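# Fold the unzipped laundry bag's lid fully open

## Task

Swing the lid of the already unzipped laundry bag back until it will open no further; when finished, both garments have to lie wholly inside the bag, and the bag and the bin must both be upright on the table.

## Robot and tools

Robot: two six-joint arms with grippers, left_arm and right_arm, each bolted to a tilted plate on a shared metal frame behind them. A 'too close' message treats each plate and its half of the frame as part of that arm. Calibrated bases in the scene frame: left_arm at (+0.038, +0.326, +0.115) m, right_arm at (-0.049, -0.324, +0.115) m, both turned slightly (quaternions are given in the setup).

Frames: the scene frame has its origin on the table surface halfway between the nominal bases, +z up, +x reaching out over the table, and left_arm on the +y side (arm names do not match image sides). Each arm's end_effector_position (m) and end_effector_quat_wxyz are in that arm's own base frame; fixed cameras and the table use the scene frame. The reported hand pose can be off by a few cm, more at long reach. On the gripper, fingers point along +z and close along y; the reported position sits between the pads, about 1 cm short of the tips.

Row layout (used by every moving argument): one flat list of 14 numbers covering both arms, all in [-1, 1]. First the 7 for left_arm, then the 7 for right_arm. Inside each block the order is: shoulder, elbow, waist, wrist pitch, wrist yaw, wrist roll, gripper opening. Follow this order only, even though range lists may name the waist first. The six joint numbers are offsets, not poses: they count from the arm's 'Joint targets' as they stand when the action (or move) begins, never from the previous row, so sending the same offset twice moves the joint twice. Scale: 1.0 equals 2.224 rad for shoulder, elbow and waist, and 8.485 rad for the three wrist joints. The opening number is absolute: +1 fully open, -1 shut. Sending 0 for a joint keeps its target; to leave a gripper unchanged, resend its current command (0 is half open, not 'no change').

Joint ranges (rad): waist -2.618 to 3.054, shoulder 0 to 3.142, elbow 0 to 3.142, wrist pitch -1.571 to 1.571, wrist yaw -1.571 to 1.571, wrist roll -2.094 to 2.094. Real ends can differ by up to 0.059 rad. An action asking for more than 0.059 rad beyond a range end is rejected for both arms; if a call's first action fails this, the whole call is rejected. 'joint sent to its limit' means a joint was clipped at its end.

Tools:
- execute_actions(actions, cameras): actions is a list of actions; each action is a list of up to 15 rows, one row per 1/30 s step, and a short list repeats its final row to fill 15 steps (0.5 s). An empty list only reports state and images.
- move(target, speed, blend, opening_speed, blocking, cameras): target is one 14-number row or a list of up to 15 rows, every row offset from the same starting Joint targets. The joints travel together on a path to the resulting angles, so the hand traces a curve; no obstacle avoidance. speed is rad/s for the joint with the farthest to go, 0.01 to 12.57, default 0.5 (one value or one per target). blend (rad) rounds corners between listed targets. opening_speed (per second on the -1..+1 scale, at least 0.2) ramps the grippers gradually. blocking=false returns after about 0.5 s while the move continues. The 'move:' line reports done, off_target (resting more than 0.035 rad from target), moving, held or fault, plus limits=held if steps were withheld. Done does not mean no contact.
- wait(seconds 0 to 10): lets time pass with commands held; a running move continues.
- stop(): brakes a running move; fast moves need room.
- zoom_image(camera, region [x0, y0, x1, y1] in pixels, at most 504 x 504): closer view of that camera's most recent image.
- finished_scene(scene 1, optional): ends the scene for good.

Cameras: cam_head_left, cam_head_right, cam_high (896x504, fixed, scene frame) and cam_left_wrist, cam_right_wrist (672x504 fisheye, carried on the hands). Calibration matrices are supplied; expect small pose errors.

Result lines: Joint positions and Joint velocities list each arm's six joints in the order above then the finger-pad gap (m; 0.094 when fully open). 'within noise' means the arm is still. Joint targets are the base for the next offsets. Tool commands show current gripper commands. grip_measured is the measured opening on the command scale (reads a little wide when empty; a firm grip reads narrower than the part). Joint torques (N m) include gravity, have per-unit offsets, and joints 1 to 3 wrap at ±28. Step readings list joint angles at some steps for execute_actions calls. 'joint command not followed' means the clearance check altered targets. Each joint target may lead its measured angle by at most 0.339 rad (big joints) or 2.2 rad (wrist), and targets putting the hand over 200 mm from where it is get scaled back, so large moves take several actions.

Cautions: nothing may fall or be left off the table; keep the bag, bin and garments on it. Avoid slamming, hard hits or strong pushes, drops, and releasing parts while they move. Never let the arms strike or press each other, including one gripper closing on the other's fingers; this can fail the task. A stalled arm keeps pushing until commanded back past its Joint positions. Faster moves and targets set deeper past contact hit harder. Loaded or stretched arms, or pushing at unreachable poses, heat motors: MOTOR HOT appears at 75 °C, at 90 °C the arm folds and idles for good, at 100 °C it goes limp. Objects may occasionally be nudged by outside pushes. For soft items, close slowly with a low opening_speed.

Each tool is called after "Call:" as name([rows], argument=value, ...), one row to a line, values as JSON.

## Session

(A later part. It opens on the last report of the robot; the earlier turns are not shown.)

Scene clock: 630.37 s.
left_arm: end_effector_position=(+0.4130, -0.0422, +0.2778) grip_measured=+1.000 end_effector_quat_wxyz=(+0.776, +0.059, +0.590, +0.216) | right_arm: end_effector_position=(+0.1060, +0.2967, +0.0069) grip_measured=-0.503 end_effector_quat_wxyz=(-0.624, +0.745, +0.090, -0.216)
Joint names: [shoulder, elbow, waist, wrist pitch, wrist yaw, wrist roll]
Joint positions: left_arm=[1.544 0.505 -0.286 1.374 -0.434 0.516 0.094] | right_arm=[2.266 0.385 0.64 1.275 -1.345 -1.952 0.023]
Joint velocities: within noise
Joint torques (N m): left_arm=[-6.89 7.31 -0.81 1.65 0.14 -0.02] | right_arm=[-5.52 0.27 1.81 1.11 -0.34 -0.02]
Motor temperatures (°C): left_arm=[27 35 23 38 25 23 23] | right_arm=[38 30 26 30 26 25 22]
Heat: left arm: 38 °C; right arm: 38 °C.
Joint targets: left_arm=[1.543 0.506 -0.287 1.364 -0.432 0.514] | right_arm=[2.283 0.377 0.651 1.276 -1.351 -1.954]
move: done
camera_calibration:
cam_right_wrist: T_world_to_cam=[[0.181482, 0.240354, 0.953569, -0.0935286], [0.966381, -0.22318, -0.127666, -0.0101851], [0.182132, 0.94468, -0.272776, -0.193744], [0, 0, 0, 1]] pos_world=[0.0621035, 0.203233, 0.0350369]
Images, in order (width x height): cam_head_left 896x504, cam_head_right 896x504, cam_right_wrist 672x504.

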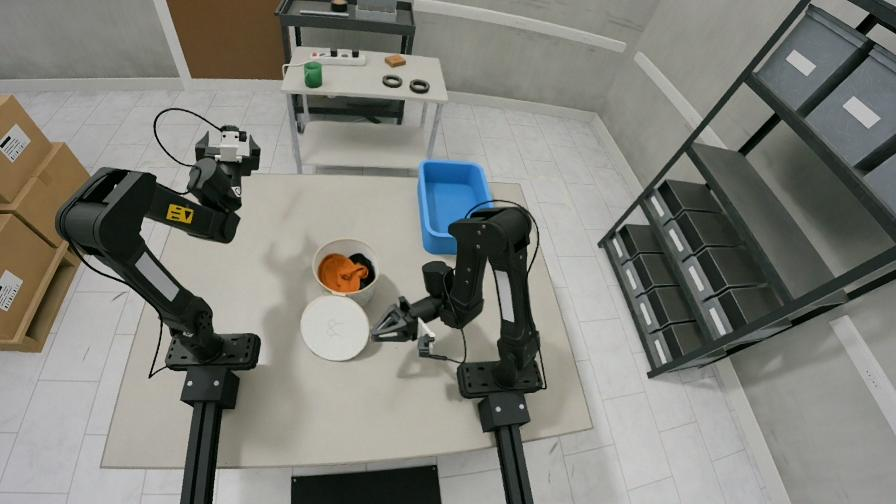

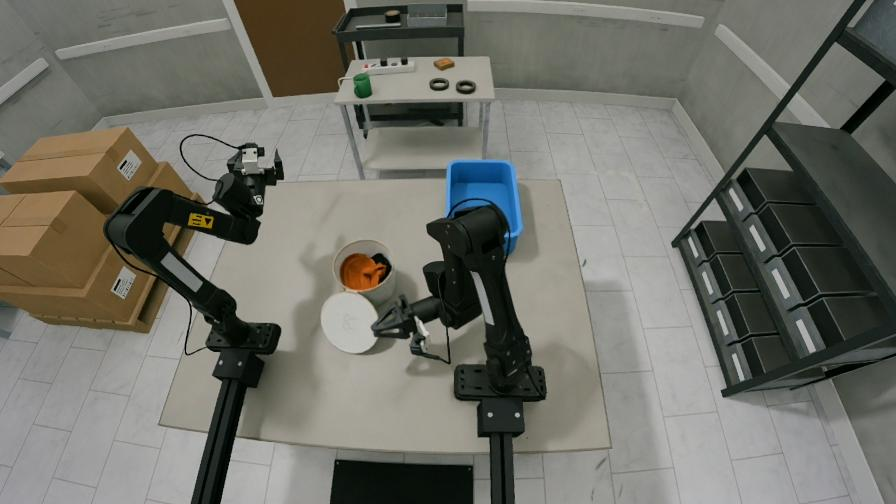

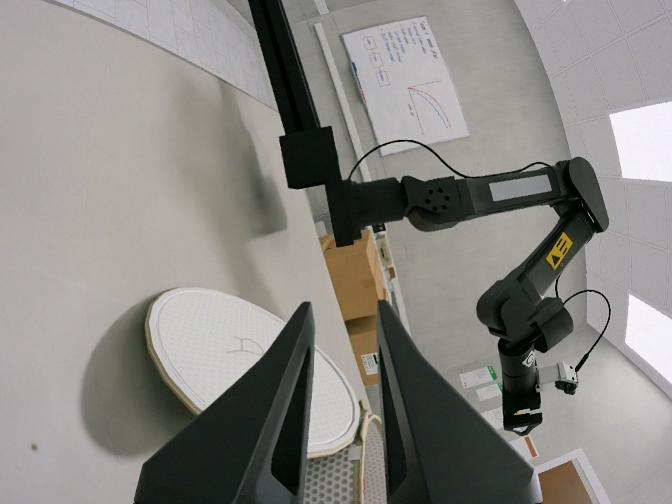

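Call:
wait(seconds=0.5)

Call:
zoom_image(camera="cam_right_wrist", region=[130, 260, 430, 490])

Call:
zoom_image(camera="cam_high", region=[410, 155, 510, 255])

Call:
zoom_image(camera="cam_head_left", region=[280, 220, 440, 380])

Scene clock: 640.73 s.
left_arm: end_effector_position=(+0.4130, -0.0422, +0.2778) grip_measured=+1.000 end_effector_quat_wxyz=(+0.776, +0.059, +0.590, +0.216) | right_arm: end_effector_position=(+0.1061, +0.2968, +0.0070) grip_measured=-0.503 end_effector_quat_wxyz=(-0.625, +0.745, +0.091, -0.215)
Joint names: [shoulder, elbow, waist, wrist pitch, wrist yaw, wrist roll]
Joint positions: left_arm=[1.544 0.505 -0.286 1.374 -0.434 0.516 0.094] | right_arm=[2.266 0.385 0.64 1.276 -1.345 -1.953 0.023]
Joint velocities: within noise
Joint torques (N m): left_arm=[-7.09 7.28 -0.98 1.58 0.18 -0.02] | right_arm=[-5.53 0.27 1.81 1.09 -0.34 -0.04]
Motor temperatures (°C): left_arm=[27 35 23 38 25 23 23] | right_arm=[36 29 26 30 26 25 22]
Heat: left arm: 38 °C; right arm: 36 °C.
Joint targets: left_arm=[1.543 0.506 -0.287 1.364 -0.432 0.514] | right_arm=[2.283 0.377 0.651 1.276 -1.351 -1.955]
Tool commands: left_gripper/opening=+1.0 right_gripper/opening=-0.5
wait: 0.50 s; at rest from the start
camera_calibration:
cam_right_wrist: T_world_to_cam=[[0.179611, 0.239331, 0.95418, -0.0931319], [0.966658, -0.222899, -0.126051, -0.0103307], [0.182518, 0.945006, -0.271387, -0.193912], [0, 0, 0, 1]] pos_world=[0.062106, 0.203234, 0.0349374]

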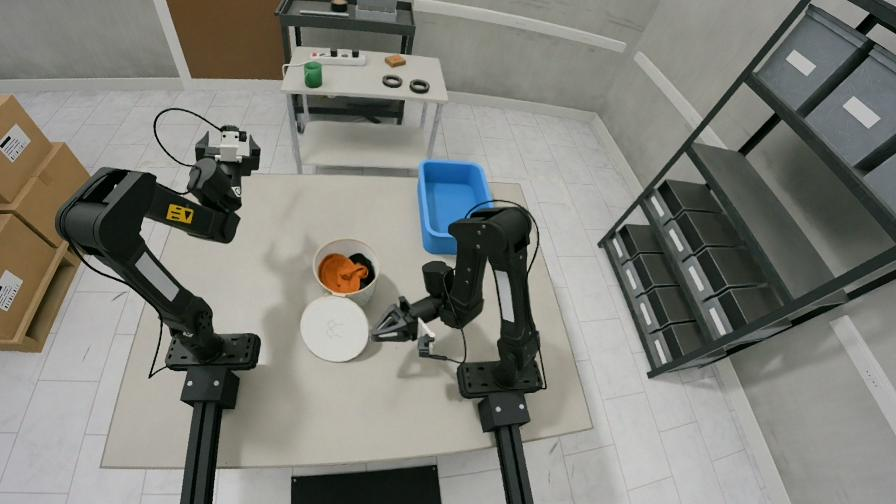

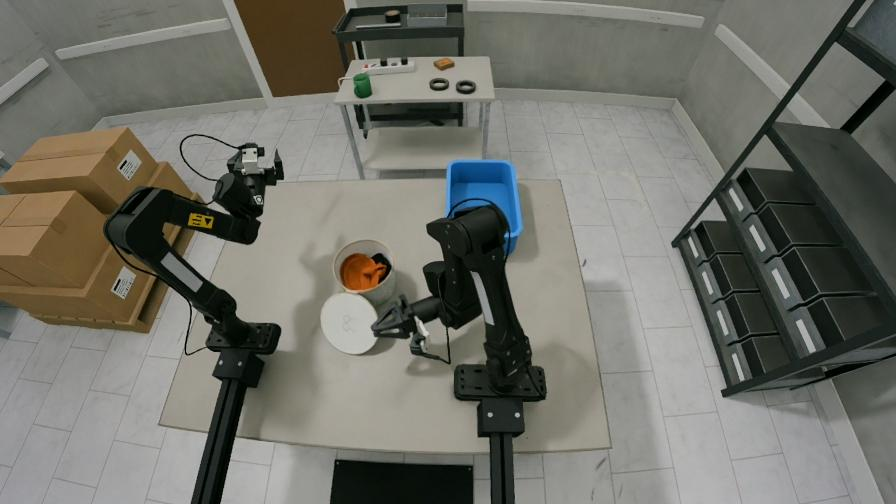

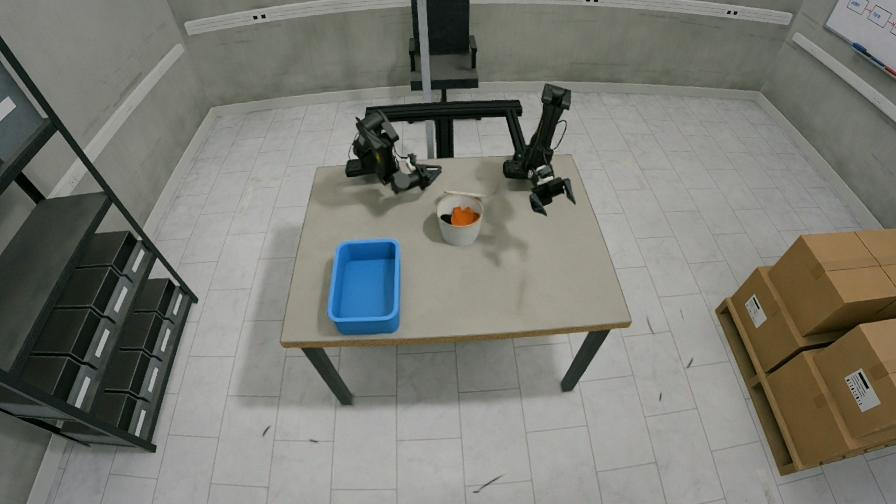

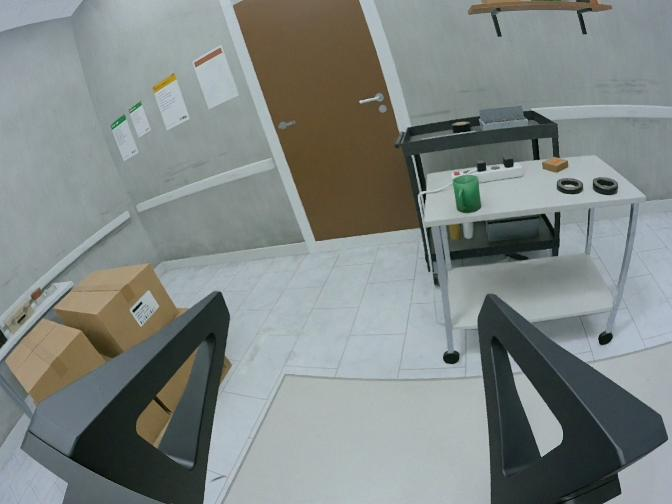

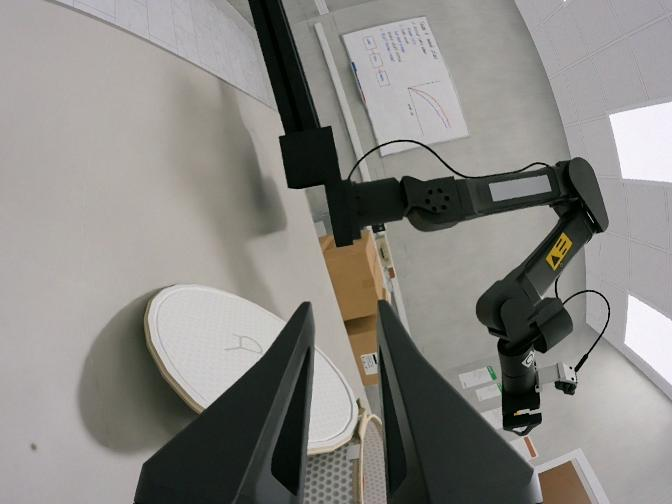

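Scaled by 1.680 from the camera's 672x504 image, which has a finer 960x720 frame.

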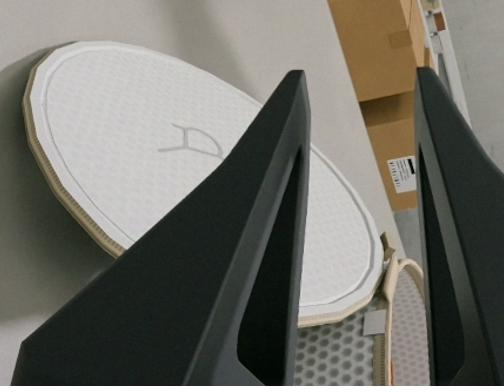

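Scaled by 5.040 from the camera's 896x504 image, which has a finer 1280x720 frame.

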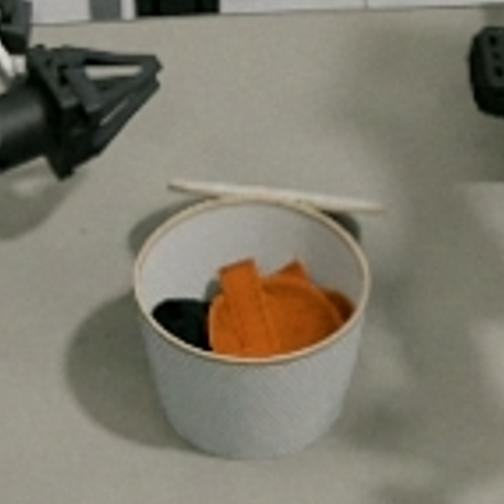

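Scaled by 3.150 from the camera's 896x504 image, which has a finer 1280x720 frame.

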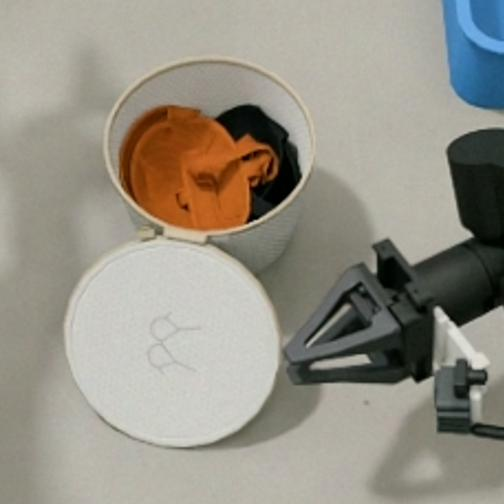

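Call:
move([
  [0,0,0,0,0,0,1,-0.15,0,-0.02,0,0,0,-0.5],
  [0,0,0,0,0,0,1,-0.2,0.0,-0.2,0.0,0,0.2,-0.5],
], speed=0.6, blend=0.1, cameras=["cam_right_wrist","cam_head_left"])

Call:
zoom_image(camera="cam_head_left", region=[280, 220, 440, 380])

Scene clock: 659.70 s.
left_arm: end_effector_position=(+0.4130, -0.0422, +0.2778) grip_measured=+1.000 end_effector_quat_wxyz=(+0.776, +0.059, +0.590, +0.216) | right_arm: end_effector_position=(+0.2435, +0.2313, +0.1115) grip_measured=-0.503 end_effector_quat_wxyz=(+0.509, -0.527, +0.494, +0.468)
Joint names: [shoulder, elbow, waist, wrist pitch, wrist yaw, wrist roll]
Joint positions: left_arm=[1.544 0.505 -0.286 1.374 -0.434 0.516 0.094] | right_arm=[1.863 0.385 0.213 1.281 -1.345 -0.265 0.023]
Joint velocities: within noise
Joint torques (N m): left_arm=[-6.86 7.27 -0.62 1.63 0.18 -0.05] | right_arm=[-8.2 2.1 0.32 1.14 -0.19 0.03]
Motor temperatures (°C): left_arm=[27 35 23 38 25 23 23] | right_arm=[36 29 26 30 26 25 22]
Heat: left arm: 38 °C; right arm: 36 °C.
Joint targets: left_arm=[1.543 0.506 -0.287 1.364 -0.432 0.514] | right_arm=[1.838 0.377 0.206 1.276 -1.351 -0.258]
move: done
camera_calibration:
cam_right_wrist: T_world_to_cam=[[0.999907, 0.00517939, 0.012652, -0.24233], [0.0130534, -0.63673, -0.770976, 0.255281], [0.0040627, 0.771069, -0.636738, -0.00436318], [0, 0, 0, 1]] pos_world=[0.238993, 0.167164, 0.197103]
Images, in order (width x height): cam_head_left 896x504, cam_right_wrist 672x504.

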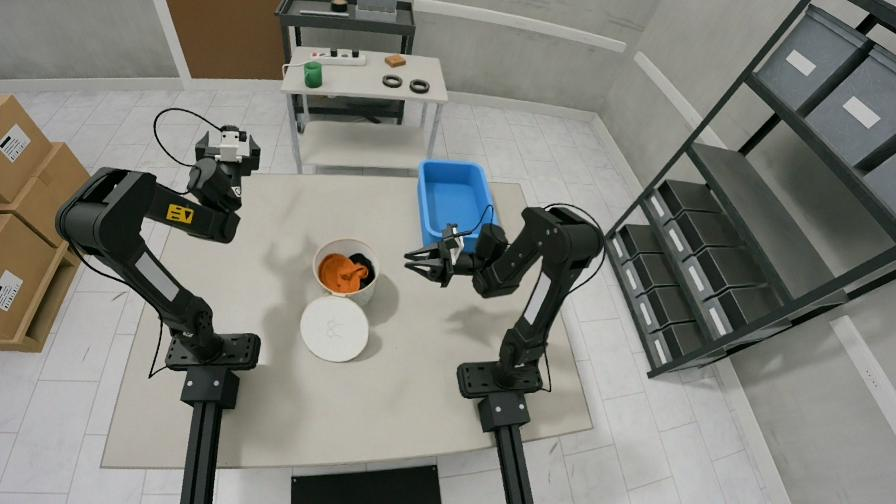

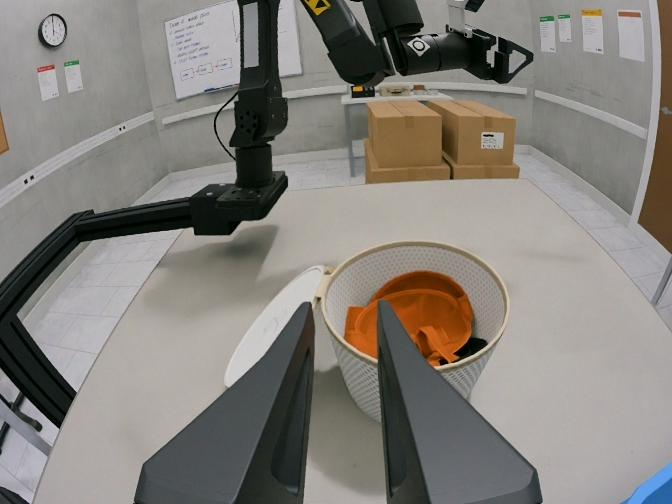

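Scaled by 3.150 from the camera's 896x504 image, which has a finer 1280x720 frame.

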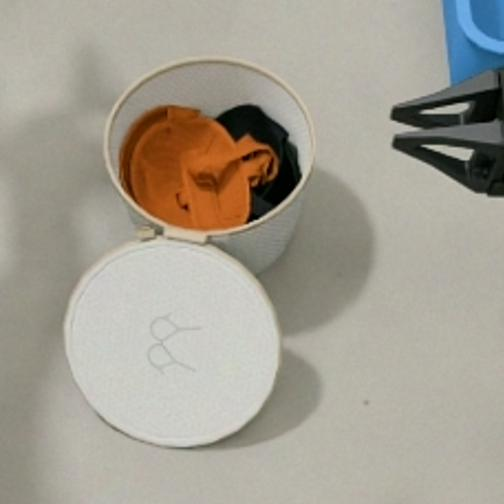

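Call:
finished_scene()

The scene is finished: the task was done.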